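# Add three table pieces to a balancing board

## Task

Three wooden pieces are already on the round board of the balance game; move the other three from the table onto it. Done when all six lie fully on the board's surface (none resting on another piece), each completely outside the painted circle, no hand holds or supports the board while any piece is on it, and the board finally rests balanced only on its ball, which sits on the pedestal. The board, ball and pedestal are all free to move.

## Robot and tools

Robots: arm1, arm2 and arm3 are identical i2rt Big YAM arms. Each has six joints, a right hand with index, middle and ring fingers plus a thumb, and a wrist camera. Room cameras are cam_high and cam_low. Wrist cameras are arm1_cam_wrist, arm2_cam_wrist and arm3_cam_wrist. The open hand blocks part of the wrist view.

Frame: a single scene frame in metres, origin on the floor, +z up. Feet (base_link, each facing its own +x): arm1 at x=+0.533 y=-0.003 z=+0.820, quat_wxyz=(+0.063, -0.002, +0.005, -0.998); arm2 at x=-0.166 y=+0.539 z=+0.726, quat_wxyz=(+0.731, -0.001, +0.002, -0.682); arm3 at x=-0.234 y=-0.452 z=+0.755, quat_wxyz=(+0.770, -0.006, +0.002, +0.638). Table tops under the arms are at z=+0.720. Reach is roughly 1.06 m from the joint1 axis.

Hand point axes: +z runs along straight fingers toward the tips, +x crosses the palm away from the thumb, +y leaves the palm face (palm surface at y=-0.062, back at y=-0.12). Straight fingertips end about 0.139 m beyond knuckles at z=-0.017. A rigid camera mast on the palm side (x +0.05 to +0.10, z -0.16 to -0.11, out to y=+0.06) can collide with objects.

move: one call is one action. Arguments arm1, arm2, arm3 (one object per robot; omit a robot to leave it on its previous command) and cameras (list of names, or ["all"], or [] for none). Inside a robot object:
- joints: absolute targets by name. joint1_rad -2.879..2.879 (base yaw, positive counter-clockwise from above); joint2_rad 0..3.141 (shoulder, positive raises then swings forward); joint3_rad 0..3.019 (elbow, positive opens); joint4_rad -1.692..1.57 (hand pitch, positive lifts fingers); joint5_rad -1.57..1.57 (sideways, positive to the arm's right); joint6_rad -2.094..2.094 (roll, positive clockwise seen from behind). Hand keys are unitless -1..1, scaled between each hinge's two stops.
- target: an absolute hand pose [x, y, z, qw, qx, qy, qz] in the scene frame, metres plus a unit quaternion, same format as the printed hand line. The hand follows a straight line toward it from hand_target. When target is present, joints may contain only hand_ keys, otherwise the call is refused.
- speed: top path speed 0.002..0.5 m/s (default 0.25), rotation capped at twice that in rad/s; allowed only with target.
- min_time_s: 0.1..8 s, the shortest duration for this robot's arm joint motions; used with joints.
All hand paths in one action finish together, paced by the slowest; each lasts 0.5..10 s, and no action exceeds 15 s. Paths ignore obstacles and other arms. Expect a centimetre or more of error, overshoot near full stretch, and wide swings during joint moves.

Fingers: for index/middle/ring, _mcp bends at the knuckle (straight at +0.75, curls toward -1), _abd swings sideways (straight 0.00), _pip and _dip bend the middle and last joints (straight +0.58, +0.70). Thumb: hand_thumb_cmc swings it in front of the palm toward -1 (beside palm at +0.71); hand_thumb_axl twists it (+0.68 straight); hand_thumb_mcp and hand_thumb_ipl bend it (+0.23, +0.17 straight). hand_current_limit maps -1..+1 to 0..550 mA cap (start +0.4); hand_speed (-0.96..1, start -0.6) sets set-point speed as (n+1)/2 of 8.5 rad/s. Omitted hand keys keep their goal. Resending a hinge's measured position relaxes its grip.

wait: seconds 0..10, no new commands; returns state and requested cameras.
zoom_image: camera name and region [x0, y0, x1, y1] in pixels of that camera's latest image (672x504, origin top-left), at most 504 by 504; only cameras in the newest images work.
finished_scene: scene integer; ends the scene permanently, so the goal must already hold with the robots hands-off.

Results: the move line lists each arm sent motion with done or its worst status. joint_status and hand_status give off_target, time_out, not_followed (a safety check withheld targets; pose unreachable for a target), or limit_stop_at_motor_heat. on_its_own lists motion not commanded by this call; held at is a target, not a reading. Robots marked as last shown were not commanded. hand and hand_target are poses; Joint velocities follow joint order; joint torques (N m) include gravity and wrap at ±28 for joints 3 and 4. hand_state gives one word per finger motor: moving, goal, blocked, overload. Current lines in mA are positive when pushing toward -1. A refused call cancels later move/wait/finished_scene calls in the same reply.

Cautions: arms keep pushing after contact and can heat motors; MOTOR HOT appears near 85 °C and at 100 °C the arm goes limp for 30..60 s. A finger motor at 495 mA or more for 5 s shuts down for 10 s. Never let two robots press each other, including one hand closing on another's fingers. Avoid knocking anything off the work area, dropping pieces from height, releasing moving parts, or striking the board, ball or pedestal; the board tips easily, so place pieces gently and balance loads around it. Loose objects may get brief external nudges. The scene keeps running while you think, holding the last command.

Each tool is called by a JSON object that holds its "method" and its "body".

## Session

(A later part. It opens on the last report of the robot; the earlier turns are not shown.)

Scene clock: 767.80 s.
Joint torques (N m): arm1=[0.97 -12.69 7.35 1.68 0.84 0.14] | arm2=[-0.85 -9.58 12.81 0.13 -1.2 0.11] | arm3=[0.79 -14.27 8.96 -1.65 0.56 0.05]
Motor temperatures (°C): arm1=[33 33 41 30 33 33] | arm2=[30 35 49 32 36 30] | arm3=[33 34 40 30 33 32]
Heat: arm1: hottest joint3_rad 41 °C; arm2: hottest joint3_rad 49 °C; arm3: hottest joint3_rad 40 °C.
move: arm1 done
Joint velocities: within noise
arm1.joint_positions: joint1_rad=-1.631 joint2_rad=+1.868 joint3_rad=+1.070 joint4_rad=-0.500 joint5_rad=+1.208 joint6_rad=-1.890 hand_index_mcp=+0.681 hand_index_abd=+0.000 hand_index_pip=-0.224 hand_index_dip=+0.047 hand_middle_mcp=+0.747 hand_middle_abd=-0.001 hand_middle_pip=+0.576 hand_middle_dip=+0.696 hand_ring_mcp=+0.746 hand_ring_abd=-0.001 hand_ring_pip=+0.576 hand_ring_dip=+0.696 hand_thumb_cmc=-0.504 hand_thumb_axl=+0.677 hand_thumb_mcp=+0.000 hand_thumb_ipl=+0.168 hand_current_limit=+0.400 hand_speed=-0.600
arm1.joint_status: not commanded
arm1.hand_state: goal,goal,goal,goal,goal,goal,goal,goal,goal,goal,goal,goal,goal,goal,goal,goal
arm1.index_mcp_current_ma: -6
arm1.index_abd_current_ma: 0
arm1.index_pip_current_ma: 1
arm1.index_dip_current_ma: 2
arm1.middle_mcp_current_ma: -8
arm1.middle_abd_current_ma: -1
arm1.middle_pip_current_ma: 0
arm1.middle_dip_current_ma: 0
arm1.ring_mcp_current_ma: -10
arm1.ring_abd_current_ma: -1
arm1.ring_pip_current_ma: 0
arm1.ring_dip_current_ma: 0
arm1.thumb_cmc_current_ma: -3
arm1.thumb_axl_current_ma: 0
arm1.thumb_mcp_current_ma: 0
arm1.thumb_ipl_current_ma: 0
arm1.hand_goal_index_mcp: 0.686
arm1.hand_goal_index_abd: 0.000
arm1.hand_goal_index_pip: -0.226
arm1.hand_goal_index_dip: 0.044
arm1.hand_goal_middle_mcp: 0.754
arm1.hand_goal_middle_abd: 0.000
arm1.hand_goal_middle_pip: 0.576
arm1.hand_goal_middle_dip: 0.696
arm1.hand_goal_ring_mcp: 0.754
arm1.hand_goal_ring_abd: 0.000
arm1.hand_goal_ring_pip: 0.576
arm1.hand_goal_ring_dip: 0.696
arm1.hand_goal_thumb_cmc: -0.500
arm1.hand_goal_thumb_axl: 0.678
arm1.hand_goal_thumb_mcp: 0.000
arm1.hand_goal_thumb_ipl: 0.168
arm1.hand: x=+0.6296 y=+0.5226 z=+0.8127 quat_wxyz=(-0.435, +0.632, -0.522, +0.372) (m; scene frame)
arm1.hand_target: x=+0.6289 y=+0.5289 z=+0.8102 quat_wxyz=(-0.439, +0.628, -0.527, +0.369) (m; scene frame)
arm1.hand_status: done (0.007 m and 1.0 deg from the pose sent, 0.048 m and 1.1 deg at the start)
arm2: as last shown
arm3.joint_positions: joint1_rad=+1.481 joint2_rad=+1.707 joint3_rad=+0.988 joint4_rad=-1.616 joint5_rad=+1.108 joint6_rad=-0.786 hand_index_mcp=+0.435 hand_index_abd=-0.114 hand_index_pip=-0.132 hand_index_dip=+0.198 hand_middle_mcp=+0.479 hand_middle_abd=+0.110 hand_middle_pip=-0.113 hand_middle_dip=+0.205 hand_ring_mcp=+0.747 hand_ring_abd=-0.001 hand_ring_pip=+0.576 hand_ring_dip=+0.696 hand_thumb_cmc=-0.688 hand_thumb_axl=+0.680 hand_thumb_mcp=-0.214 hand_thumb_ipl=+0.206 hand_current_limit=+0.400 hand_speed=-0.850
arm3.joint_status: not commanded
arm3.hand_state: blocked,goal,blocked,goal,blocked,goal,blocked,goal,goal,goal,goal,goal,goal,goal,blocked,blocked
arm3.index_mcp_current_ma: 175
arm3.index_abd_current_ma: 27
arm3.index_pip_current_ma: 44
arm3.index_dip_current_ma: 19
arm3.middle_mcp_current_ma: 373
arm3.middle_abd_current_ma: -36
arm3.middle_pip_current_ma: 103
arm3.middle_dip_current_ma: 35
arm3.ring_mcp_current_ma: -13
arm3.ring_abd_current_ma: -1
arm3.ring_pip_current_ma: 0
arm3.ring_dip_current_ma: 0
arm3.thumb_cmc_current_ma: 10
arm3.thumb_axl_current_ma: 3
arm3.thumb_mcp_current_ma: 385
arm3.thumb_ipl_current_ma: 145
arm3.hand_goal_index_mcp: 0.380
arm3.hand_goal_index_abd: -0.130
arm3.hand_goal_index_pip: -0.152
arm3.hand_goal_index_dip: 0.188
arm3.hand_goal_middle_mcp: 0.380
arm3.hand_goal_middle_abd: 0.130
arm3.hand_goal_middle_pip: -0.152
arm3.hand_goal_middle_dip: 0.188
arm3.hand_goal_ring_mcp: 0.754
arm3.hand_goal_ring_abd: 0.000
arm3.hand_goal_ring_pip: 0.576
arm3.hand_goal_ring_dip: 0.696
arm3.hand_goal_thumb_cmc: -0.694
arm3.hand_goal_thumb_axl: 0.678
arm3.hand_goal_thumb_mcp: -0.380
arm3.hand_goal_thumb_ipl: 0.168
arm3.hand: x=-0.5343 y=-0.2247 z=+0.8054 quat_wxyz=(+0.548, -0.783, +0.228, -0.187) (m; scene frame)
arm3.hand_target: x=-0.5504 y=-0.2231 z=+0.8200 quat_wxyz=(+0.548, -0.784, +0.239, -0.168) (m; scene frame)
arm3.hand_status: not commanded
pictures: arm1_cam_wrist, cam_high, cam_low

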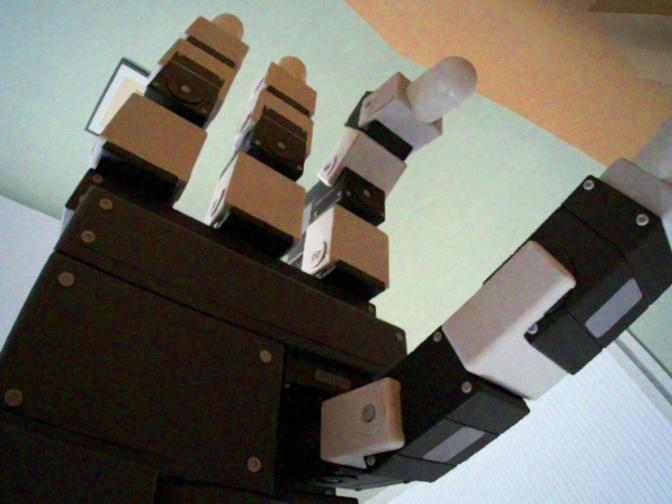

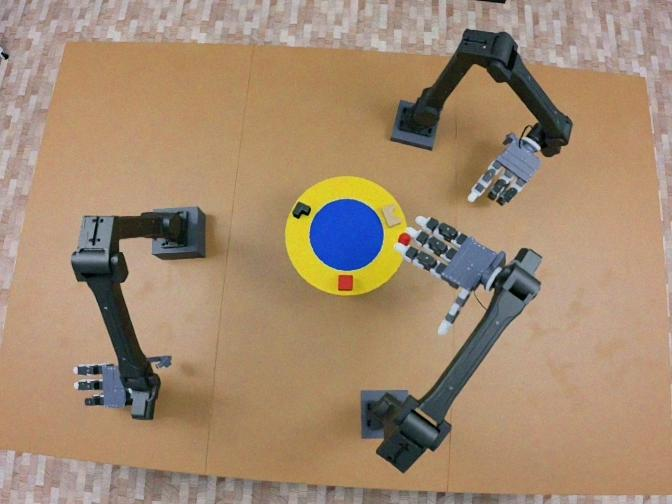

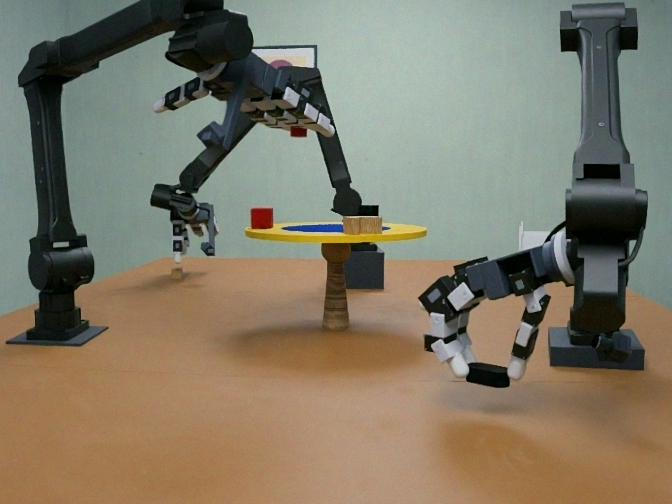

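{"method": "move", "body": {"arm1": {"target":[0.622,0.543,0.775,0.4394,-0.6277,0.5267,-0.3687],"speed":0.06,"joints":{"hand_thumb_mcp":-0.12}}, "cameras": ["cam_low","arm1_cam_wrist"]}}

{"method": "zoom_image", "body": {"camera": "cam_low", "region": [140, 210, 220, 290]}}

Scene clock: 783.57 s.
Joint torques (N m): arm1=[2.08 -12.81 8.91 1.42 0.9 0.15] | arm2=[-0.79 -9.76 12.78 0.12 -1.18 0.13] | arm3=[0.85 -14.27 8.96 -1.63 0.56 0.05]
Motor temperatures (°C): arm1=[33 33 41 30 33 33] | arm2=[30 35 50 32 37 30] | arm3=[33 34 40 30 33 32]
Heat: arm1: hottest joint3_rad 41 °C; arm2: hottest joint3_rad 50 °C; arm3: hottest joint3_rad 40 °C.
move: arm1 off_target
Joint velocities: within noise
arm1.joint_positions: joint1_rad=-1.631 joint2_rad=+1.961 joint3_rad=+1.081 joint4_rad=-0.472 joint5_rad=+1.211 joint6_rad=-1.858 hand_index_mcp=+0.681 hand_index_abd=+0.000 hand_index_pip=-0.224 hand_index_dip=+0.047 hand_middle_mcp=+0.747 hand_middle_abd=-0.001 hand_middle_pip=+0.576 hand_middle_dip=+0.696 hand_ring_mcp=+0.746 hand_ring_abd=-0.001 hand_ring_pip=+0.576 hand_ring_dip=+0.696 hand_thumb_cmc=-0.504 hand_thumb_axl=+0.677 hand_thumb_mcp=-0.116 hand_thumb_ipl=+0.168 hand_current_limit=+0.400 hand_speed=-0.600
arm1.joint_status: all done
arm1.hand_state: goal,goal,goal,goal,goal,goal,goal,goal,goal,goal,goal,goal,goal,goal,goal,goal
arm1.index_mcp_current_ma: -6
arm1.index_abd_current_ma: 0
arm1.index_pip_current_ma: 1
arm1.index_dip_current_ma: 2
arm1.middle_mcp_current_ma: -8
arm1.middle_abd_current_ma: -1
arm1.middle_pip_current_ma: 0
arm1.middle_dip_current_ma: 0
arm1.ring_mcp_current_ma: -10
arm1.ring_abd_current_ma: -1
arm1.ring_pip_current_ma: 0
arm1.ring_dip_current_ma: 0
arm1.thumb_cmc_current_ma: -3
arm1.thumb_axl_current_ma: 0
arm1.thumb_mcp_current_ma: 4
arm1.thumb_ipl_current_ma: 0
arm1.hand_goal_index_mcp: 0.686
arm1.hand_goal_index_abd: 0.000
arm1.hand_goal_index_pip: -0.226
arm1.hand_goal_index_dip: 0.044
arm1.hand_goal_middle_mcp: 0.754
arm1.hand_goal_middle_abd: 0.000
arm1.hand_goal_middle_pip: 0.576
arm1.hand_goal_middle_dip: 0.696
arm1.hand_goal_ring_mcp: 0.754
arm1.hand_goal_ring_abd: 0.000
arm1.hand_goal_ring_pip: 0.576
arm1.hand_goal_ring_dip: 0.696
arm1.hand_goal_thumb_cmc: -0.500
arm1.hand_goal_thumb_axl: 0.678
arm1.hand_goal_thumb_mcp: -0.120
arm1.hand_goal_thumb_ipl: 0.168
arm1.hand: x=+0.6295 y=+0.5218 z=+0.7720 quat_wxyz=(-0.425, +0.634, -0.521, +0.381) (m; scene frame)
arm1.hand_target: x=+0.6219 y=+0.5420 z=+0.7754 quat_wxyz=(-0.439, +0.628, -0.527, +0.369) (m; scene frame)
arm1.hand_status: off_target (0.023 m and 2.4 deg from the pose sent, 0.043 m and 1.0 deg at the start)
arm2, arm3: as last shown
pictures: arm1_cam_wrist, cam_low

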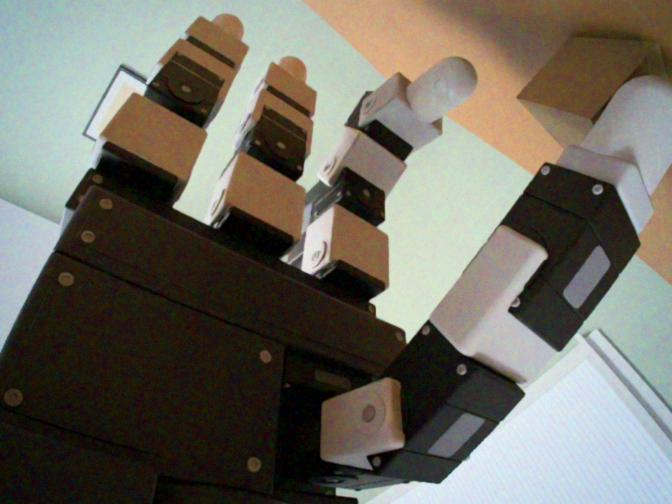

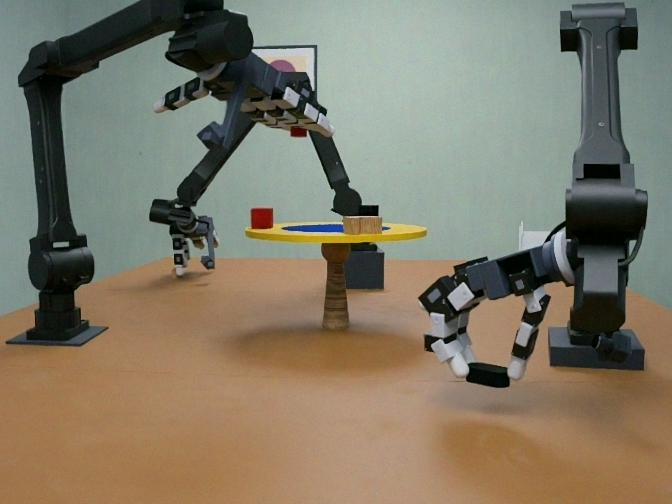

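Scaled by 6.300 from the camera's 672x504 image, which has a finer 960x720 frame.

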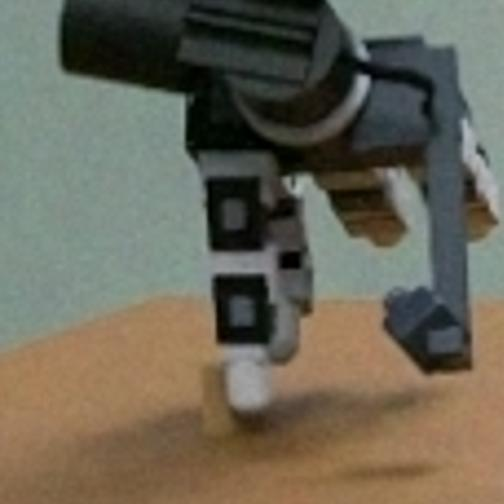

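{"method": "move", "body": {"arm1": {"target":[0.620,0.556,0.778,0.4394,-0.6277,0.5267,-0.3687],"speed":0.05}, "cameras": ["cam_low","arm1_cam_wrist"]}}

{"method": "zoom_image", "body": {"camera": "cam_low", "region": [140, 210, 220, 290]}}

Scene clock: 791.73 s.
Joint torques (N m): arm1=[2.2 -12.92 9.39 0.81 0.85 0.11] | arm2=[-0.62 -9.17 12.85 0.28 -1.2 0.11] | arm3=[0.85 -14.27 8.96 -1.66 0.56 0.05]
Motor temperatures (°C): arm1=[33 34 41 30 33 33] | arm2=[30 35 50 32 37 30] | arm3=[33 35 40 30 33 32]
Heat: arm1: hottest joint3_rad 41 °C; arm2: hottest joint3_rad 50 °C; arm3: hottest joint3_rad 40 °C.
move: arm1 off_target
Joint velocities: within noise
arm1.joint_positions: joint1_rad=-1.629 joint2_rad=+1.976 joint3_rad=+1.123 joint4_rad=-0.482 joint5_rad=+1.211 joint6_rad=-1.856 hand_index_mcp=+0.681 hand_index_abd=+0.000 hand_index_pip=-0.224 hand_index_dip=+0.047 hand_middle_mcp=+0.747 hand_middle_abd=-0.001 hand_middle_pip=+0.576 hand_middle_dip=+0.696 hand_ring_mcp=+0.746 hand_ring_abd=-0.001 hand_ring_pip=+0.576 hand_ring_dip=+0.696 hand_thumb_cmc=-0.504 hand_thumb_axl=+0.677 hand_thumb_mcp=-0.116 hand_thumb_ipl=+0.168 hand_current_limit=+0.400 hand_speed=-0.600
arm1.joint_status: not commanded
arm1.hand_state: goal,goal,goal,goal,goal,goal,goal,goal,goal,goal,goal,goal,goal,goal,goal,goal
arm1.index_mcp_current_ma: -6
arm1.index_abd_current_ma: 0
arm1.index_pip_current_ma: 1
arm1.index_dip_current_ma: 2
arm1.middle_mcp_current_ma: -8
arm1.middle_abd_current_ma: -1
arm1.middle_pip_current_ma: 0
arm1.middle_dip_current_ma: 0
arm1.ring_mcp_current_ma: -10
arm1.ring_abd_current_ma: -1
arm1.ring_pip_current_ma: 0
arm1.ring_dip_current_ma: 0
arm1.thumb_cmc_current_ma: -3
arm1.thumb_axl_current_ma: 0
arm1.thumb_mcp_current_ma: 4
arm1.thumb_ipl_current_ma: 0
arm1.hand_goal_index_mcp: 0.686
arm1.hand_goal_index_abd: 0.000
arm1.hand_goal_index_pip: -0.226
arm1.hand_goal_index_dip: 0.044
arm1.hand_goal_middle_mcp: 0.754
arm1.hand_goal_middle_abd: 0.000
arm1.hand_goal_middle_pip: 0.576
arm1.hand_goal_middle_dip: 0.696
arm1.hand_goal_ring_mcp: 0.754
arm1.hand_goal_ring_abd: 0.000
arm1.hand_goal_ring_pip: 0.576
arm1.hand_goal_ring_dip: 0.696
arm1.hand_goal_thumb_cmc: -0.500
arm1.hand_goal_thumb_axl: 0.678
arm1.hand_goal_thumb_mcp: -0.120
arm1.hand_goal_thumb_ipl: 0.168
arm1.hand: x=+0.6273 y=+0.5384 z=+0.7767 quat_wxyz=(-0.431, +0.631, -0.524, +0.376) (m; scene frame)
arm1.hand_target: x=+0.6198 y=+0.5554 z=+0.7784 quat_wxyz=(-0.440, +0.628, -0.526, +0.368) (m; scene frame)
arm1.hand_status: off_target (0.019 m and 1.3 deg from the pose sent, 0.036 m and 2.4 deg at the start)
arm2, arm3: as last shown
pictures: arm1_cam_wrist, cam_low

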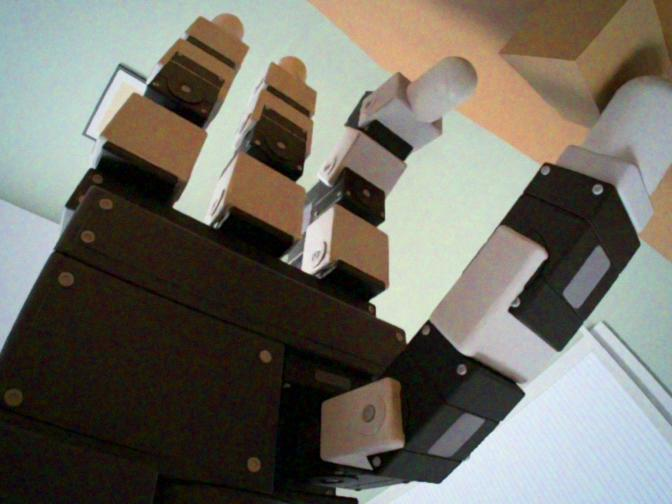

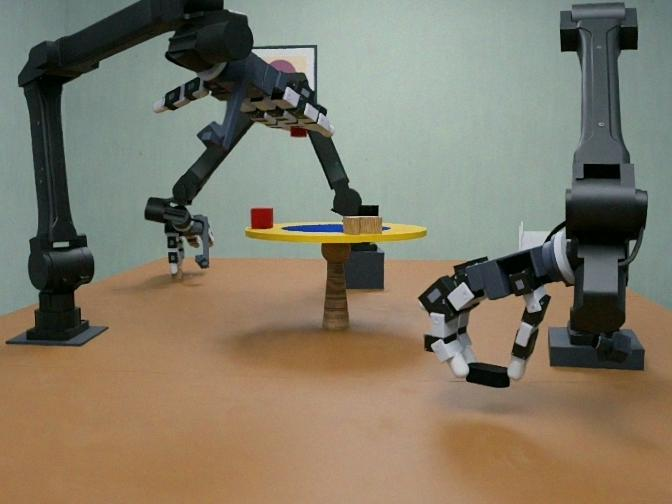

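Scaled by 6.300 from the camera's 672x504 image, which has a finer 960x720 frame.

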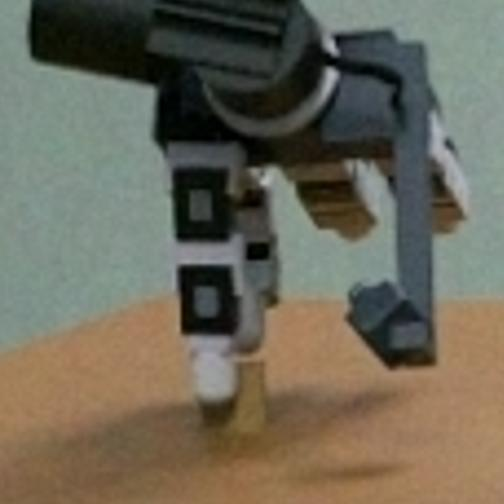

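{"method": "move", "body": {"arm1": {"target":[0.614,0.5545,0.765,0.4394,-0.6277,0.5267,-0.3687],"speed":0.04}, "cameras": ["cam_low","arm1_cam_wrist"]}}

{"method": "zoom_image", "body": {"camera": "cam_low", "region": [140, 210, 220, 290]}}

Scene clock: 799.63 s.
Joint torques (N m): arm1=[1.79 -13.74 9.21 0.68 0.88 0.14] | arm2=[-0.79 -9.52 12.83 0.18 -1.2 0.11] | arm3=[0.79 -14.27 8.95 -1.66 0.56 0.05]
Motor temperatures (°C): arm1=[33 34 41 30 33 33] | arm2=[30 35 50 32 37 30] | arm3=[33 35 40 30 33 32]
Heat: arm1: hottest joint3_rad 41 °C; arm2: hottest joint3_rad 50 °C; arm3: hottest joint3_rad 40 °C.
move: arm1 off_target
Joint velocities: within noise
arm1.joint_positions: joint1_rad=-1.616 joint2_rad=+2.004 joint3_rad=+1.126 joint4_rad=-0.488 joint5_rad=+1.214 joint6_rad=-1.823 hand_index_mcp=+0.681 hand_index_abd=+0.000 hand_index_pip=-0.224 hand_index_dip=+0.047 hand_middle_mcp=+0.747 hand_middle_abd=-0.001 hand_middle_pip=+0.576 hand_middle_dip=+0.696 hand_ring_mcp=+0.746 hand_ring_abd=-0.001 hand_ring_pip=+0.576 hand_ring_dip=+0.696 hand_thumb_cmc=-0.504 hand_thumb_axl=+0.677 hand_thumb_mcp=-0.116 hand_thumb_ipl=+0.168 hand_current_limit=+0.400 hand_speed=-0.600
arm1.joint_status: not commanded
arm1.hand_state: goal,goal,goal,goal,goal,goal,goal,goal,goal,goal,goal,goal,goal,goal,goal,goal
arm1.index_mcp_current_ma: -6
arm1.index_abd_current_ma: 0
arm1.index_pip_current_ma: 1
arm1.index_dip_current_ma: 2
arm1.middle_mcp_current_ma: -8
arm1.middle_abd_current_ma: -1
arm1.middle_pip_current_ma: 0
arm1.middle_dip_current_ma: 0
arm1.ring_mcp_current_ma: -10
arm1.ring_abd_current_ma: -1
arm1.ring_pip_current_ma: 0
arm1.ring_dip_current_ma: 0
arm1.thumb_cmc_current_ma: -3
arm1.thumb_axl_current_ma: 0
arm1.thumb_mcp_current_ma: 4
arm1.thumb_ipl_current_ma: 0
arm1.hand_goal_index_mcp: 0.686
arm1.hand_goal_index_abd: 0.000
arm1.hand_goal_index_pip: -0.226
arm1.hand_goal_index_dip: 0.044
arm1.hand_goal_middle_mcp: 0.754
arm1.hand_goal_middle_abd: 0.000
arm1.hand_goal_middle_pip: 0.576
arm1.hand_goal_middle_dip: 0.696
arm1.hand_goal_ring_mcp: 0.754
arm1.hand_goal_ring_abd: 0.000
arm1.hand_goal_ring_pip: 0.576
arm1.hand_goal_ring_dip: 0.696
arm1.hand_goal_thumb_cmc: -0.500
arm1.hand_goal_thumb_axl: 0.678
arm1.hand_goal_thumb_mcp: -0.120
arm1.hand_goal_thumb_ipl: 0.168
arm1.hand: x=+0.6211 y=+0.5378 z=+0.7638 quat_wxyz=(-0.431, +0.631, -0.524, +0.376) (m; scene frame)
arm1.hand_target: x=+0.6138 y=+0.5539 z=+0.7653 quat_wxyz=(-0.440, +0.628, -0.526, +0.368) (m; scene frame)
arm1.hand_status: off_target (0.018 m and 1.3 deg from the pose sent, 0.024 m and 1.3 deg at the start)
arm2, arm3: as last shown
pictures: arm1_cam_wrist, cam_low

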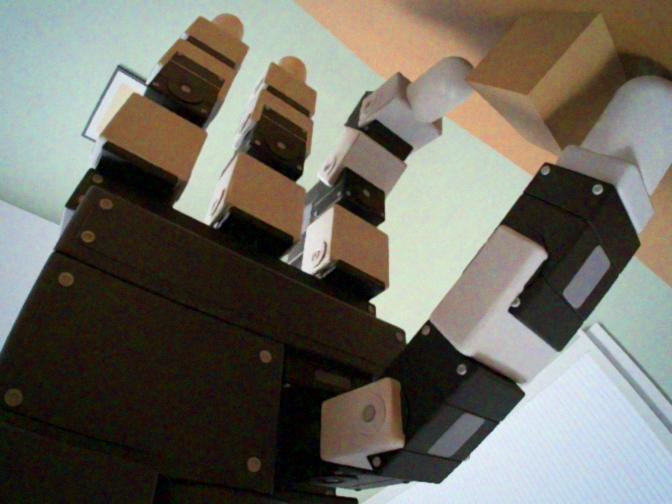

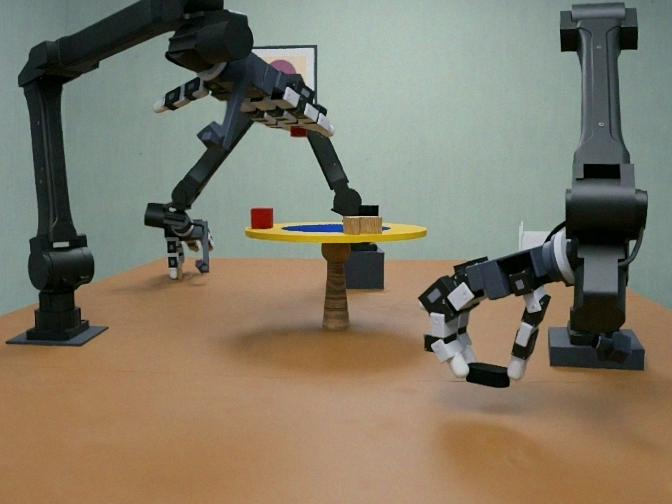

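Scaled by 6.300 from the camera's 672x504 image, which has a finer 960x720 frame.

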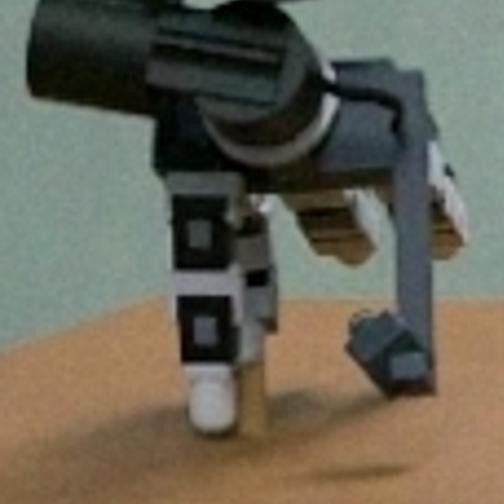

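{"method": "move", "body": {"arm1": {"joints":{"hand_index_mcp":0.40,"hand_thumb_mcp":-0.38,"hand_speed":-0.88}}, "cameras": ["cam_low","arm1_cam_wrist"]}}

{"method": "zoom_image", "body": {"camera": "cam_low", "region": [140, 210, 220, 290]}}

Scene clock: 813.20 s.
Joint torques (N m): arm1=[1.73 -13.04 9.02 0.77 0.75 0.13] | arm2=[-0.62 -9.58 12.78 0.27 -1.17 0.13] | arm3=[0.85 -14.21 8.96 -1.66 0.57 0.05]
Motor temperatures (°C): arm1=[33 34 41 30 33 33] | arm2=[30 35 50 32 37 30] | arm3=[33 35 40 30 33 32]
Heat: arm1: hottest joint3_rad 41 °C; arm2: hottest joint3_rad 50 °C; arm3: hottest joint3_rad 40 °C.
move: arm1 off_target
Joint velocities: within noise
arm1.joint_positions: joint1_rad=-1.616 joint2_rad=+2.004 joint3_rad=+1.128 joint4_rad=-0.488 joint5_rad=+1.217 joint6_rad=-1.821 hand_index_mcp=+0.474 hand_index_abd=+0.000 hand_index_pip=-0.202 hand_index_dip=+0.050 hand_middle_mcp=+0.747 hand_middle_abd=-0.001 hand_middle_pip=+0.576 hand_middle_dip=+0.696 hand_ring_mcp=+0.746 hand_ring_abd=-0.001 hand_ring_pip=+0.576 hand_ring_dip=+0.696 hand_thumb_cmc=-0.504 hand_thumb_axl=+0.677 hand_thumb_mcp=-0.289 hand_thumb_ipl=+0.187 hand_current_limit=+0.400 hand_speed=-0.880
arm1.joint_status: hand_index_mcp off_target (ended at +0.474, target +0.400); hand_thumb_mcp off_target (ended at -0.289, target -0.380); the others done
arm1.hand_state: blocked,goal,blocked,goal,goal,goal,goal,goal,goal,goal,goal,goal,goal,goal,blocked,goal
arm1.index_mcp_current_ma: 217
arm1.index_abd_current_ma: 0
arm1.index_pip_current_ma: 41
arm1.index_dip_current_ma: 5
arm1.middle_mcp_current_ma: -8
arm1.middle_abd_current_ma: -1
arm1.middle_pip_current_ma: 0
arm1.middle_dip_current_ma: 0
arm1.ring_mcp_current_ma: -10
arm1.ring_abd_current_ma: -1
arm1.ring_pip_current_ma: 0
arm1.ring_dip_current_ma: 0
arm1.thumb_cmc_current_ma: -3
arm1.thumb_axl_current_ma: 0
arm1.thumb_mcp_current_ma: 382
arm1.thumb_ipl_current_ma: 43
arm1.hand_goal_index_mcp: 0.400
arm1.hand_goal_index_abd: 0.000
arm1.hand_goal_index_pip: -0.226
arm1.hand_goal_index_dip: 0.044
arm1.hand_goal_middle_mcp: 0.754
arm1.hand_goal_middle_abd: 0.000
arm1.hand_goal_middle_pip: 0.576
arm1.hand_goal_middle_dip: 0.696
arm1.hand_goal_ring_mcp: 0.754
arm1.hand_goal_ring_abd: 0.000
arm1.hand_goal_ring_pip: 0.576
arm1.hand_goal_ring_dip: 0.696
arm1.hand_goal_thumb_cmc: -0.500
arm1.hand_goal_thumb_axl: 0.678
arm1.hand_goal_thumb_mcp: -0.380
arm1.hand_goal_thumb_ipl: 0.168
arm1.hand: x=+0.6213 y=+0.5387 z=+0.7647 quat_wxyz=(-0.433, +0.629, -0.525, +0.376) (m; scene frame)
arm1.hand_target: x=+0.6138 y=+0.5540 z=+0.7653 quat_wxyz=(-0.440, +0.628, -0.526, +0.368) (m; scene frame)
arm1.hand_status: not commanded
arm2, arm3: as last shown
pictures: arm1_cam_wrist, cam_low

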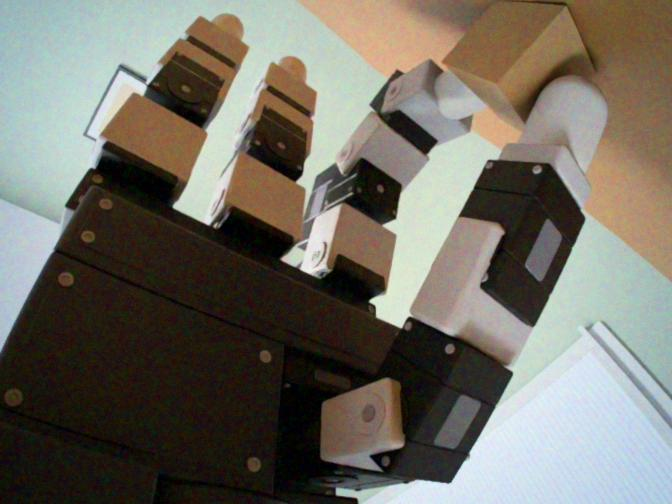

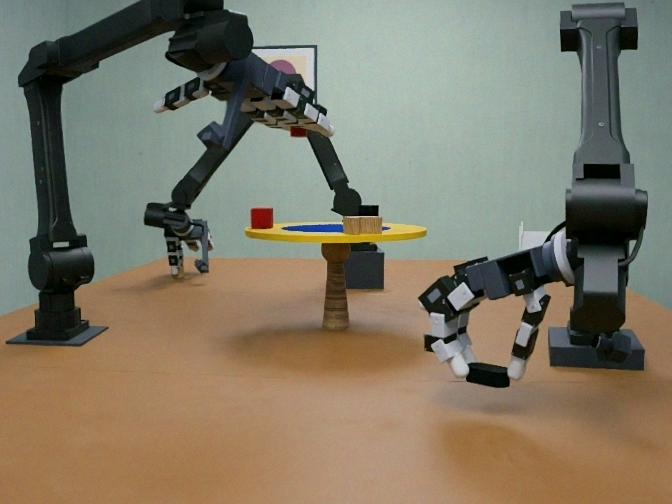

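Scaled by 6.300 from the camera's 672x504 image, which has a finer 960x720 frame.

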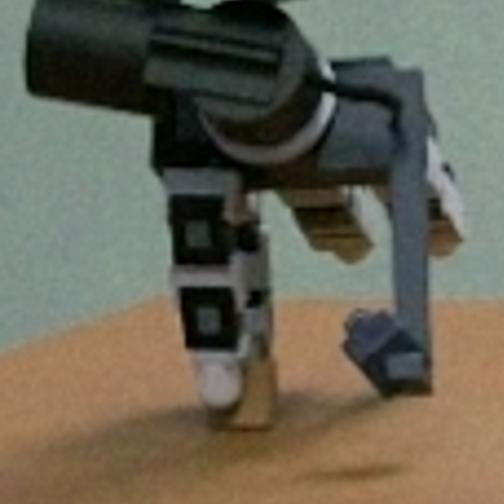

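{"method": "move", "body": {"arm1": {"target":[0.622,0.53,0.85,0.4394,-0.6277,0.5267,-0.3687],"speed":0.06}, "cameras": ["cam_low","arm1_cam_wrist"]}}

{"method": "zoom_image", "body": {"camera": "cam_low", "region": [140, 190, 220, 290]}}

Scene clock: 825.50 s.
Joint torques (N m): arm1=[0.91 -15.33 6.63 0.8 0.74 -0.09] | arm2=[-0.44 -9.76 12.82 0.25 -1.23 0.11] | arm3=[0.85 -14.21 8.96 -1.65 0.56 0.04]
Motor temperatures (°C): arm1=[33 34 41 30 33 33] | arm2=[30 35 50 32 37 30] | arm3=[33 35 40 30 33 32]
Heat: arm1: hottest joint3_rad 41 °C; arm2: hottest joint3_rad 50 °C; arm3: hottest joint3_rad 40 °C.
move: arm1 done
Joint velocities: within noise
arm1.joint_positions: joint1_rad=-1.616 joint2_rad=+1.841 joint3_rad=+1.125 joint4_rad=-0.625 joint5_rad=+1.216 joint6_rad=-1.829 hand_index_mcp=+0.474 hand_index_abd=+0.000 hand_index_pip=-0.196 hand_index_dip=+0.055 hand_middle_mcp=+0.747 hand_middle_abd=-0.001 hand_middle_pip=+0.576 hand_middle_dip=+0.696 hand_ring_mcp=+0.746 hand_ring_abd=-0.001 hand_ring_pip=+0.576 hand_ring_dip=+0.696 hand_thumb_cmc=-0.504 hand_thumb_axl=+0.677 hand_thumb_mcp=-0.293 hand_thumb_ipl=+0.187 hand_current_limit=+0.400 hand_speed=-0.880
arm1.joint_status: not commanded
arm1.hand_state: blocked,goal,blocked,goal,goal,goal,goal,goal,goal,goal,goal,goal,goal,goal,blocked,goal
arm1.index_mcp_current_ma: 217
arm1.index_abd_current_ma: 0
arm1.index_pip_current_ma: 55
arm1.index_dip_current_ma: 14
arm1.middle_mcp_current_ma: -8
arm1.middle_abd_current_ma: -1
arm1.middle_pip_current_ma: 0
arm1.middle_dip_current_ma: 0
arm1.ring_mcp_current_ma: -10
arm1.ring_abd_current_ma: -1
arm1.ring_pip_current_ma: 0
arm1.ring_dip_current_ma: 0
arm1.thumb_cmc_current_ma: -3
arm1.thumb_axl_current_ma: 0
arm1.thumb_mcp_current_ma: 355
arm1.thumb_ipl_current_ma: 44
arm1.hand_goal_index_mcp: 0.400
arm1.hand_goal_index_abd: 0.000
arm1.hand_goal_index_pip: -0.226
arm1.hand_goal_index_dip: 0.044
arm1.hand_goal_middle_mcp: 0.754
arm1.hand_goal_middle_abd: 0.000
arm1.hand_goal_middle_pip: 0.576
arm1.hand_goal_middle_dip: 0.696
arm1.hand_goal_ring_mcp: 0.754
arm1.hand_goal_ring_abd: 0.000
arm1.hand_goal_ring_pip: 0.576
arm1.hand_goal_ring_dip: 0.696
arm1.hand_goal_thumb_cmc: -0.500
arm1.hand_goal_thumb_axl: 0.678
arm1.hand_goal_thumb_mcp: -0.380
arm1.hand_goal_thumb_ipl: 0.168
arm1.hand: x=+0.6221 y=+0.5317 z=+0.8401 quat_wxyz=(-0.438, +0.627, -0.527, +0.371) (m; scene frame)
arm1.hand_target: x=+0.6220 y=+0.5301 z=+0.8499 quat_wxyz=(-0.439, +0.627, -0.527, +0.369) (m; scene frame)
arm1.hand_status: done (0.010 m and 0.3 deg from the pose sent, 0.086 m and 1.1 deg at the start)
arm2, arm3: as last shown
pictures: arm1_cam_wrist, cam_low

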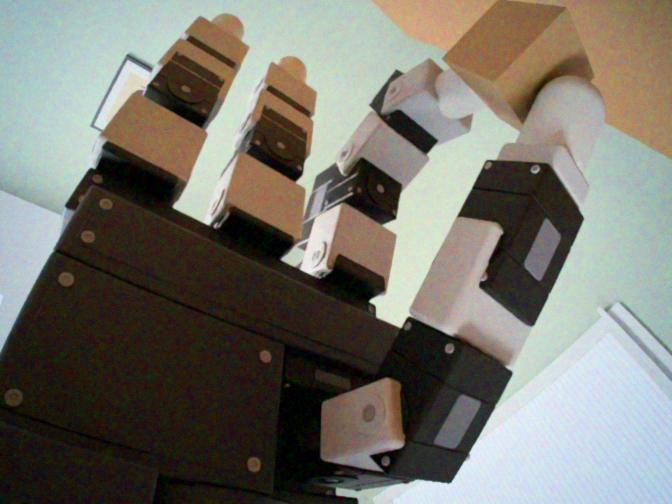

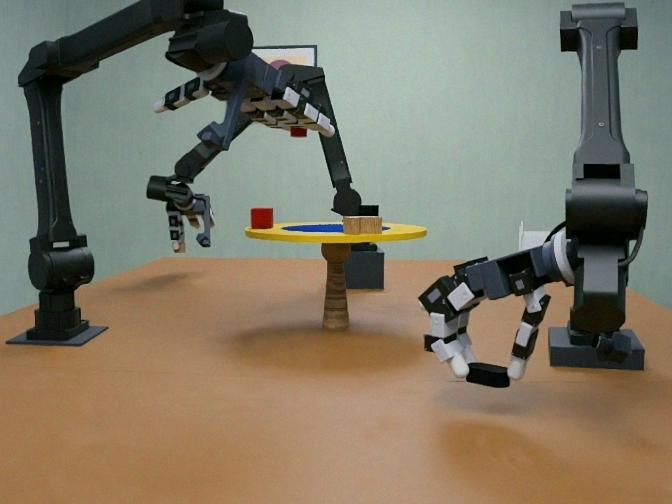

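Scaled by 5.040 from the camera's 672x504 image, which has a finer 960x720 frame.

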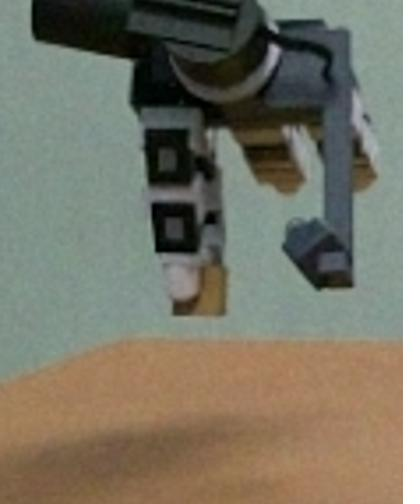

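{"method": "move", "body": {"arm1": {"joints":{"joint1_rad":-1.2,"joint2_rad":1.45,"joint3_rad":1.40,"joint4_rad":-1.45,"joint6_rad":-1.6},"min_time_s":3.5}, "arm3": {"joints":{"joint1_rad":1.0,"joint2_rad":1.1,"joint3_rad":1.25,"joint4_rad":-1.29,"joint5_rad":1.2,"joint6_rad":-1.8},"min_time_s":3.5}, "cameras": ["cam_high","cam_low"]}}

Scene clock: 863.23 s.
Joint torques (N m): arm1=[1.85 -12.1 12.79 0.44 0.77 0.14] | arm2=[-0.79 -9.58 12.86 0.09 -1.19 0.11] | arm3=[-0.38 -8.53 14.6 1.32 0.95 -0.06]
Motor temperatures (°C): arm1=[33 34 41 30 33 33] | arm2=[30 35 51 32 37 30] | arm3=[33 34 40 30 34 32]
Heat: arm1: hottest joint3_rad 41 °C; arm2: hottest joint3_rad 51 °C; arm3: hottest joint3_rad 40 °C.
move: arm1 done; arm3 done
Joint velocities: within noise
arm1.joint_positions: joint1_rad=-1.211 joint2_rad=+1.469 joint3_rad=+1.347 joint4_rad=-1.443 joint5_rad=+1.216 joint6_rad=-1.612 hand_index_mcp=+0.474 hand_index_abd=+0.000 hand_index_pip=-0.196 hand_index_dip=+0.055 hand_middle_mcp=+0.747 hand_middle_abd=-0.001 hand_middle_pip=+0.576 hand_middle_dip=+0.696 hand_ring_mcp=+0.746 hand_ring_abd=-0.001 hand_ring_pip=+0.576 hand_ring_dip=+0.696 hand_thumb_cmc=-0.504 hand_thumb_axl=+0.677 hand_thumb_mcp=-0.293 hand_thumb_ipl=+0.187 hand_current_limit=+0.400 hand_speed=-0.880
arm1.joint_status: all done
arm1.hand_state: blocked,goal,blocked,goal,goal,goal,goal,goal,goal,goal,goal,goal,goal,goal,blocked,goal
arm1.index_mcp_current_ma: 217
arm1.index_abd_current_ma: 0
arm1.index_pip_current_ma: 56
arm1.index_dip_current_ma: 14
arm1.middle_mcp_current_ma: -8
arm1.middle_abd_current_ma: -1
arm1.middle_pip_current_ma: 0
arm1.middle_dip_current_ma: 0
arm1.ring_mcp_current_ma: -10
arm1.ring_abd_current_ma: -1
arm1.ring_pip_current_ma: 0
arm1.ring_dip_current_ma: 0
arm1.thumb_cmc_current_ma: -3
arm1.thumb_axl_current_ma: 0
arm1.thumb_mcp_current_ma: 355
arm1.thumb_ipl_current_ma: 44
arm1.hand_goal_index_mcp: 0.400
arm1.hand_goal_index_abd: 0.000
arm1.hand_goal_index_pip: -0.226
arm1.hand_goal_index_dip: 0.044
arm1.hand_goal_middle_mcp: 0.754
arm1.hand_goal_middle_abd: 0.000
arm1.hand_goal_middle_pip: 0.576
arm1.hand_goal_middle_dip: 0.696
arm1.hand_goal_ring_mcp: 0.754
arm1.hand_goal_ring_abd: 0.000
arm1.hand_goal_ring_pip: 0.576
arm1.hand_goal_ring_dip: 0.696
arm1.hand_goal_thumb_cmc: -0.500
arm1.hand_goal_thumb_axl: 0.678
arm1.hand_goal_thumb_mcp: -0.380
arm1.hand_goal_thumb_ipl: 0.168
arm1.hand: x=+0.4411 y=+0.4549 z=+1.0775 quat_wxyz=(-0.486, +0.710, -0.413, +0.299) (m; scene frame)
arm1.hand_target: x=+0.4316 y=+0.4624 z=+1.1076 quat_wxyz=(-0.503, +0.700, -0.429, +0.270) (m; scene frame)
arm1.hand_status: not commanded
arm2.joint_positions: joint1_rad=-0.655 joint2_rad=+1.423 joint3_rad=+1.539 joint4_rad=-1.689 joint5_rad=-1.212 joint6_rad=+1.578 hand_index_mcp=+0.735 hand_index_abd=+0.037 hand_index_pip=+0.676 hand_index_dip=+0.854 hand_middle_mcp=+0.736 hand_middle_abd=+0.007 hand_middle_pip=+0.681 hand_middle_dip=+0.855 hand_ring_mcp=+0.745 hand_ring_abd=+0.001 hand_ring_pip=+0.576 hand_ring_dip=+0.696 hand_thumb_cmc=+0.482 hand_thumb_axl=+0.676 hand_thumb_mcp=+0.222 hand_thumb_ipl=+0.170 hand_current_limit=+0.400 hand_speed=-0.900
arm2.joint_status: not commanded
arm2.hand_state: goal,blocked,goal,goal,goal,blocked,goal,goal,goal,goal,goal,goal,goal,goal,goal,goal
arm2.index_mcp_current_ma: -7
arm2.index_abd_current_ma: 385
arm2.index_pip_current_ma: -3
arm2.index_dip_current_ma: -1
arm2.middle_mcp_current_ma: -6
arm2.middle_abd_current_ma: -385
arm2.middle_pip_current_ma: -1
arm2.middle_dip_current_ma: 0
arm2.ring_mcp_current_ma: -2
arm2.ring_abd_current_ma: 0
arm2.ring_pip_current_ma: 0
arm2.ring_dip_current_ma: 0
arm2.thumb_cmc_current_ma: -6
arm2.thumb_axl_current_ma: 0
arm2.thumb_mcp_current_ma: 0
arm2.thumb_ipl_current_ma: 0
arm2.hand_goal_index_mcp: 0.754
arm2.hand_goal_index_abd: -0.200
arm2.hand_goal_index_pip: 0.690
arm2.hand_goal_index_dip: 0.860
arm2.hand_goal_middle_mcp: 0.754
arm2.hand_goal_middle_abd: 0.200
arm2.hand_goal_middle_pip: 0.690
arm2.hand_goal_middle_dip: 0.860
arm2.hand_goal_ring_mcp: 0.754
arm2.hand_goal_ring_abd: 0.000
arm2.hand_goal_ring_pip: 0.576
arm2.hand_goal_ring_dip: 0.696
arm2.hand_goal_thumb_cmc: 0.500
arm2.hand_goal_thumb_axl: 0.678
arm2.hand_goal_thumb_mcp: 0.226
arm2.hand_goal_thumb_ipl: 0.168
arm2.hand: x=-0.2690 y=+0.1408 z=+1.0710 quat_wxyz=(-0.271, +0.387, -0.727, +0.499) (m; scene frame)
arm2.hand_target: x=-0.2742 y=+0.1366 z=+1.0910 quat_wxyz=(-0.256, +0.392, -0.724, +0.506) (m; scene frame)
arm2.hand_status: not commanded
arm3.joint_positions: joint1_rad=+1.007 joint2_rad=+1.108 joint3_rad=+1.194 joint4_rad=-1.304 joint5_rad=+1.197 joint6_rad=-1.792 hand_index_mcp=+0.435 hand_index_abd=-0.114 hand_index_pip=-0.132 hand_index_dip=+0.198 hand_middle_mcp=+0.479 hand_middle_abd=+0.110 hand_middle_pip=-0.113 hand_middle_dip=+0.205 hand_ring_mcp=+0.747 hand_ring_abd=-0.001 hand_ring_pip=+0.576 hand_ring_dip=+0.696 hand_thumb_cmc=-0.688 hand_thumb_axl=+0.680 hand_thumb_mcp=-0.214 hand_thumb_ipl=+0.206 hand_current_limit=+0.400 hand_speed=-0.850
arm3.joint_status: all done
arm3.hand_state: blocked,goal,blocked,goal,blocked,blocked,blocked,goal,goal,goal,goal,goal,goal,goal,blocked,blocked
arm3.index_mcp_current_ma: 174
arm3.index_abd_current_ma: 27
arm3.index_pip_current_ma: 44
arm3.index_dip_current_ma: 19
arm3.middle_mcp_current_ma: 371
arm3.middle_abd_current_ma: -37
arm3.middle_pip_current_ma: 103
arm3.middle_dip_current_ma: 35
arm3.ring_mcp_current_ma: -13
arm3.ring_abd_current_ma: -1
arm3.ring_pip_current_ma: 0
arm3.ring_dip_current_ma: 0
arm3.thumb_cmc_current_ma: 10
arm3.thumb_axl_current_ma: 3
arm3.thumb_mcp_current_ma: 385
arm3.thumb_ipl_current_ma: 146
arm3.hand_goal_index_mcp: 0.380
arm3.hand_goal_index_abd: -0.130
arm3.hand_goal_index_pip: -0.152
arm3.hand_goal_index_dip: 0.188
arm3.hand_goal_middle_mcp: 0.380
arm3.hand_goal_middle_abd: 0.130
arm3.hand_goal_middle_pip: -0.152
arm3.hand_goal_middle_dip: 0.188
arm3.hand_goal_ring_mcp: 0.754
arm3.hand_goal_ring_abd: 0.000
arm3.hand_goal_ring_pip: 0.576
arm3.hand_goal_ring_dip: 0.696
arm3.hand_goal_thumb_cmc: -0.694
arm3.hand_goal_thumb_axl: 0.678
arm3.hand_goal_thumb_mcp: -0.380
arm3.hand_goal_thumb_ipl: 0.168
arm3.hand: x=-0.4193 y=-0.0984 z=+1.0780 quat_wxyz=(+0.554, -0.762, +0.307, -0.134) (m; scene frame)
arm3.hand_target: x=-0.4235 y=-0.0903 z=+1.1079 quat_wxyz=(+0.565, -0.750, +0.325, -0.109) (m; scene frame)
arm3.hand_status: not commanded
pictures: cam_high, cam_low

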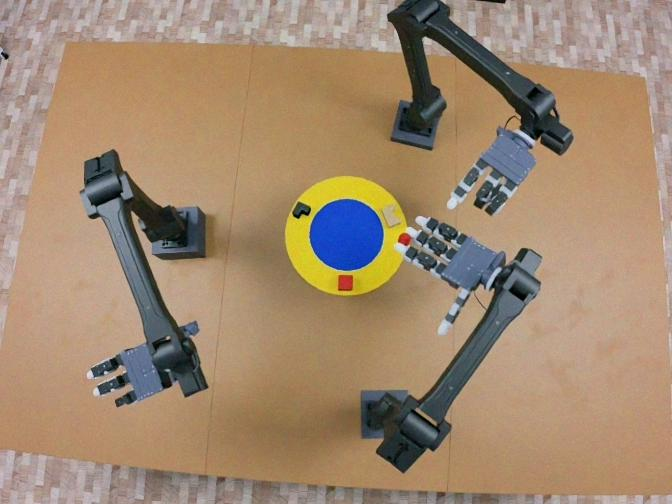

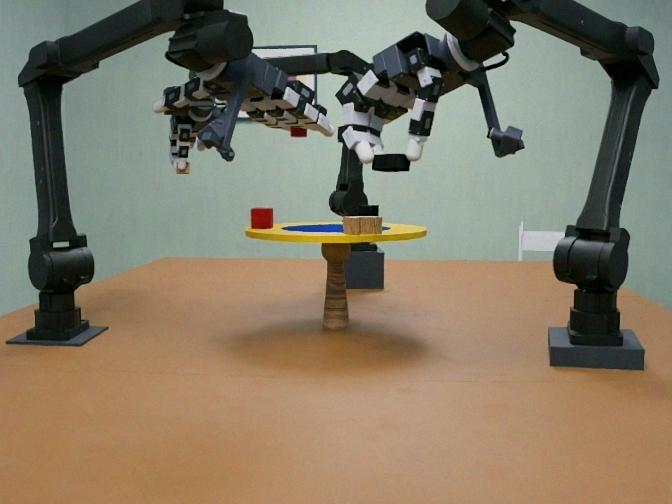

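{"method": "move", "body": {"arm1": {"joints":{"joint1_rad":-0.03},"min_time_s":2.5}, "arm2": {"target":[-0.2315,0.1905,1.06,0.2514,-0.3592,0.7365,-0.5156],"speed":0.1}, "arm3": {"joints":{"joint1_rad":0.0},"min_time_s":2.5}, "cameras": ["cam_high","cam_low"]}}

Scene clock: 907.80 s.
Joint torques (N m): arm1=[1.32 -12.22 12.79 0.43 0.81 0.16] | arm2=[-0.32 -7.18 7.9 1.61 -1.2 0.1] | arm3=[-0.38 -8.47 14.63 1.28 0.93 -0.09]
Motor temperatures (°C): arm1=[33 35 42 30 33 33] | arm2=[30 35 51 32 37 30] | arm3=[33 33 45 30 34 32]
Heat: arm1: hottest joint3_rad 42 °C; arm2: hottest joint3_rad 51 °C; arm3: hottest joint3_rad 45 °C.
move: arm1 done; arm2 done; arm3 done
Joint velocities: within noise
arm1.joint_positions: joint1_rad=-0.033 joint2_rad=+1.469 joint3_rad=+1.347 joint4_rad=-1.443 joint5_rad=+1.214 joint6_rad=-1.611 hand_index_mcp=+0.474 hand_index_abd=+0.000 hand_index_pip=-0.195 hand_index_dip=+0.055 hand_middle_mcp=+0.747 hand_middle_abd=-0.001 hand_middle_pip=+0.576 hand_middle_dip=+0.696 hand_ring_mcp=+0.746 hand_ring_abd=-0.001 hand_ring_pip=+0.576 hand_ring_dip=+0.696 hand_thumb_cmc=-0.504 hand_thumb_axl=+0.677 hand_thumb_mcp=-0.294 hand_thumb_ipl=+0.187 hand_current_limit=+0.400 hand_speed=-0.880
arm1.joint_status: all done
arm1.hand_state: blocked,goal,blocked,goal,goal,goal,goal,goal,goal,goal,goal,goal,goal,goal,blocked,goal
arm1.index_mcp_current_ma: 217
arm1.index_abd_current_ma: 0
arm1.index_pip_current_ma: 57
arm1.index_dip_current_ma: 15
arm1.middle_mcp_current_ma: -8
arm1.middle_abd_current_ma: -1
arm1.middle_pip_current_ma: 0
arm1.middle_dip_current_ma: 0
arm1.ring_mcp_current_ma: -10
arm1.ring_abd_current_ma: -1
arm1.ring_pip_current_ma: 0
arm1.ring_dip_current_ma: 0
arm1.thumb_cmc_current_ma: -3
arm1.thumb_axl_current_ma: 0
arm1.thumb_mcp_current_ma: 353
arm1.thumb_ipl_current_ma: 44
arm1.hand_goal_index_mcp: 0.400
arm1.hand_goal_index_abd: 0.000
arm1.hand_goal_index_pip: -0.226
arm1.hand_goal_index_dip: 0.044
arm1.hand_goal_middle_mcp: 0.754
arm1.hand_goal_middle_abd: 0.000
arm1.hand_goal_middle_pip: 0.576
arm1.hand_goal_middle_dip: 0.696
arm1.hand_goal_ring_mcp: 0.754
arm1.hand_goal_ring_abd: 0.000
arm1.hand_goal_ring_pip: 0.576
arm1.hand_goal_ring_dip: 0.696
arm1.hand_goal_thumb_cmc: -0.500
arm1.hand_goal_thumb_axl: 0.678
arm1.hand_goal_thumb_mcp: -0.380
arm1.hand_goal_thumb_ipl: 0.168
arm1.hand: x=+0.0731 y=+0.0848 z=+1.0760 quat_wxyz=(-0.574, +0.817, +0.052, -0.019) (m; scene frame)
arm1.hand_target: x=+0.0631 y=+0.0824 z=+1.1061 quat_wxyz=(-0.573, +0.818, +0.030, -0.050) (m; scene frame)
arm1.hand_status: not commanded
arm2.joint_positions: joint1_rad=-0.655 joint2_rad=+1.197 joint3_rad=+1.299 joint4_rad=-1.465 joint5_rad=-1.219 joint6_rad=+1.792 hand_index_mcp=+0.735 hand_index_abd=+0.037 hand_index_pip=+0.676 hand_index_dip=+0.854 hand_middle_mcp=+0.736 hand_middle_abd=+0.007 hand_middle_pip=+0.681 hand_middle_dip=+0.855 hand_ring_mcp=+0.745 hand_ring_abd=+0.001 hand_ring_pip=+0.576 hand_ring_dip=+0.696 hand_thumb_cmc=+0.482 hand_thumb_axl=+0.676 hand_thumb_mcp=+0.222 hand_thumb_ipl=+0.170 hand_current_limit=+0.400 hand_speed=-0.900
arm2.joint_status: not commanded
arm2.hand_state: goal,blocked,goal,goal,goal,blocked,goal,goal,goal,goal,goal,goal,goal,goal,goal,goal
arm2.index_mcp_current_ma: -7
arm2.index_abd_current_ma: 385
arm2.index_pip_current_ma: -3
arm2.index_dip_current_ma: -1
arm2.middle_mcp_current_ma: -6
arm2.middle_abd_current_ma: -385
arm2.middle_pip_current_ma: -1
arm2.middle_dip_current_ma: 0
arm2.ring_mcp_current_ma: -2
arm2.ring_abd_current_ma: 0
arm2.ring_pip_current_ma: 0
arm2.ring_dip_current_ma: 0
arm2.thumb_cmc_current_ma: -6
arm2.thumb_axl_current_ma: 0
arm2.thumb_mcp_current_ma: 0
arm2.thumb_ipl_current_ma: 0
arm2.hand_goal_index_mcp: 0.754
arm2.hand_goal_index_abd: -0.200
arm2.hand_goal_index_pip: 0.690
arm2.hand_goal_index_dip: 0.860
arm2.hand_goal_middle_mcp: 0.754
arm2.hand_goal_middle_abd: 0.200
arm2.hand_goal_middle_pip: 0.690
arm2.hand_goal_middle_dip: 0.860
arm2.hand_goal_ring_mcp: 0.754
arm2.hand_goal_ring_abd: 0.000
arm2.hand_goal_ring_pip: 0.576
arm2.hand_goal_ring_dip: 0.696
arm2.hand_goal_thumb_cmc: 0.500
arm2.hand_goal_thumb_axl: 0.678
arm2.hand_goal_thumb_mcp: 0.226
arm2.hand_goal_thumb_ipl: 0.168
arm2.hand: x=-0.2337 y=+0.1883 z=+1.0616 quat_wxyz=(-0.252, +0.360, -0.736, +0.515) (m; scene frame)
arm2.hand_target: x=-0.2316 y=+0.1905 z=+1.0600 quat_wxyz=(-0.252, +0.359, -0.736, +0.515) (m; scene frame)
arm2.hand_status: done (0.003 m and 0.2 deg from the pose sent, 0.063 m and 4.5 deg at the start)
arm3.joint_positions: joint1_rad=+0.005 joint2_rad=+1.108 joint3_rad=+1.194 joint4_rad=-1.302 joint5_rad=+1.198 joint6_rad=-1.792 hand_index_mcp=+0.435 hand_index_abd=-0.114 hand_index_pip=-0.132 hand_index_dip=+0.198 hand_middle_mcp=+0.479 hand_middle_abd=+0.110 hand_middle_pip=-0.113 hand_middle_dip=+0.205 hand_ring_mcp=+0.746 hand_ring_abd=-0.001 hand_ring_pip=+0.576 hand_ring_dip=+0.696 hand_thumb_cmc=-0.688 hand_thumb_axl=+0.680 hand_thumb_mcp=-0.214 hand_thumb_ipl=+0.206 hand_current_limit=+0.400 hand_speed=-0.850
arm3.joint_status: all done
arm3.hand_state: blocked,goal,blocked,goal,blocked,blocked,blocked,goal,goal,goal,goal,goal,goal,goal,blocked,blocked
arm3.index_mcp_current_ma: 172
arm3.index_abd_current_ma: 27
arm3.index_pip_current_ma: 44
arm3.index_dip_current_ma: 19
arm3.middle_mcp_current_ma: 369
arm3.middle_abd_current_ma: -37
arm3.middle_pip_current_ma: 104
arm3.middle_dip_current_ma: 35
arm3.ring_mcp_current_ma: -13
arm3.ring_abd_current_ma: -1
arm3.ring_pip_current_ma: 0
arm3.ring_dip_current_ma: 0
arm3.thumb_cmc_current_ma: 10
arm3.thumb_axl_current_ma: 3
arm3.thumb_mcp_current_ma: 385
arm3.thumb_ipl_current_ma: 148
arm3.hand_goal_index_mcp: 0.380
arm3.hand_goal_index_abd: -0.130
arm3.hand_goal_index_pip: -0.152
arm3.hand_goal_index_dip: 0.188
arm3.hand_goal_middle_mcp: 0.380
arm3.hand_goal_middle_abd: 0.130
arm3.hand_goal_middle_pip: -0.152
arm3.hand_goal_middle_dip: 0.188
arm3.hand_goal_ring_mcp: 0.754
arm3.hand_goal_ring_abd: 0.000
arm3.hand_goal_ring_pip: 0.576
arm3.hand_goal_ring_dip: 0.696
arm3.hand_goal_thumb_cmc: -0.694
arm3.hand_goal_thumb_axl: 0.678
arm3.hand_goal_thumb_mcp: -0.380
arm3.hand_goal_thumb_ipl: 0.168
arm3.hand: x=-0.0398 y=-0.1044 z=+1.0799 quat_wxyz=(+0.426, -0.519, +0.632, -0.388) (m; scene frame)
arm3.hand_target: x=-0.0362 y=-0.0964 z=+1.1097 quat_wxyz=(+0.447, -0.501, +0.642, -0.371) (m; scene frame)
arm3.hand_status: not commanded
pictures: cam_high, cam_low

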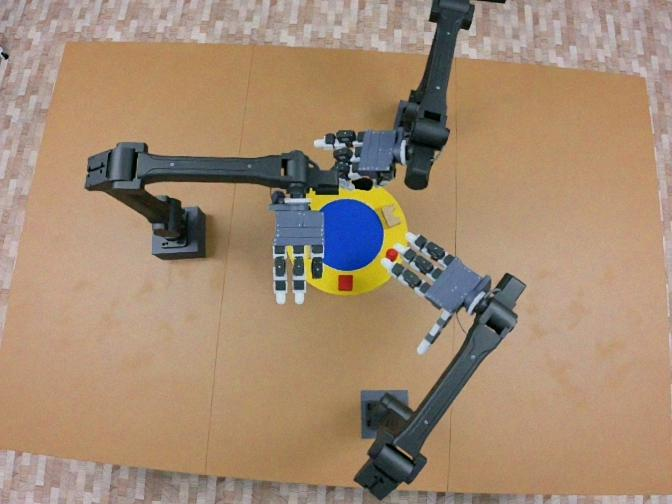

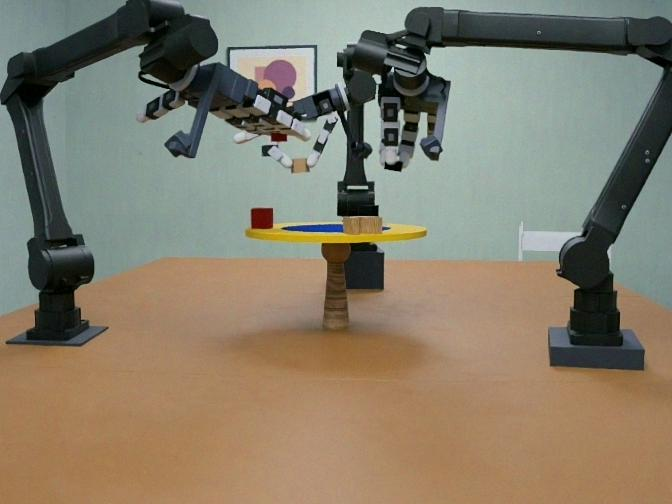

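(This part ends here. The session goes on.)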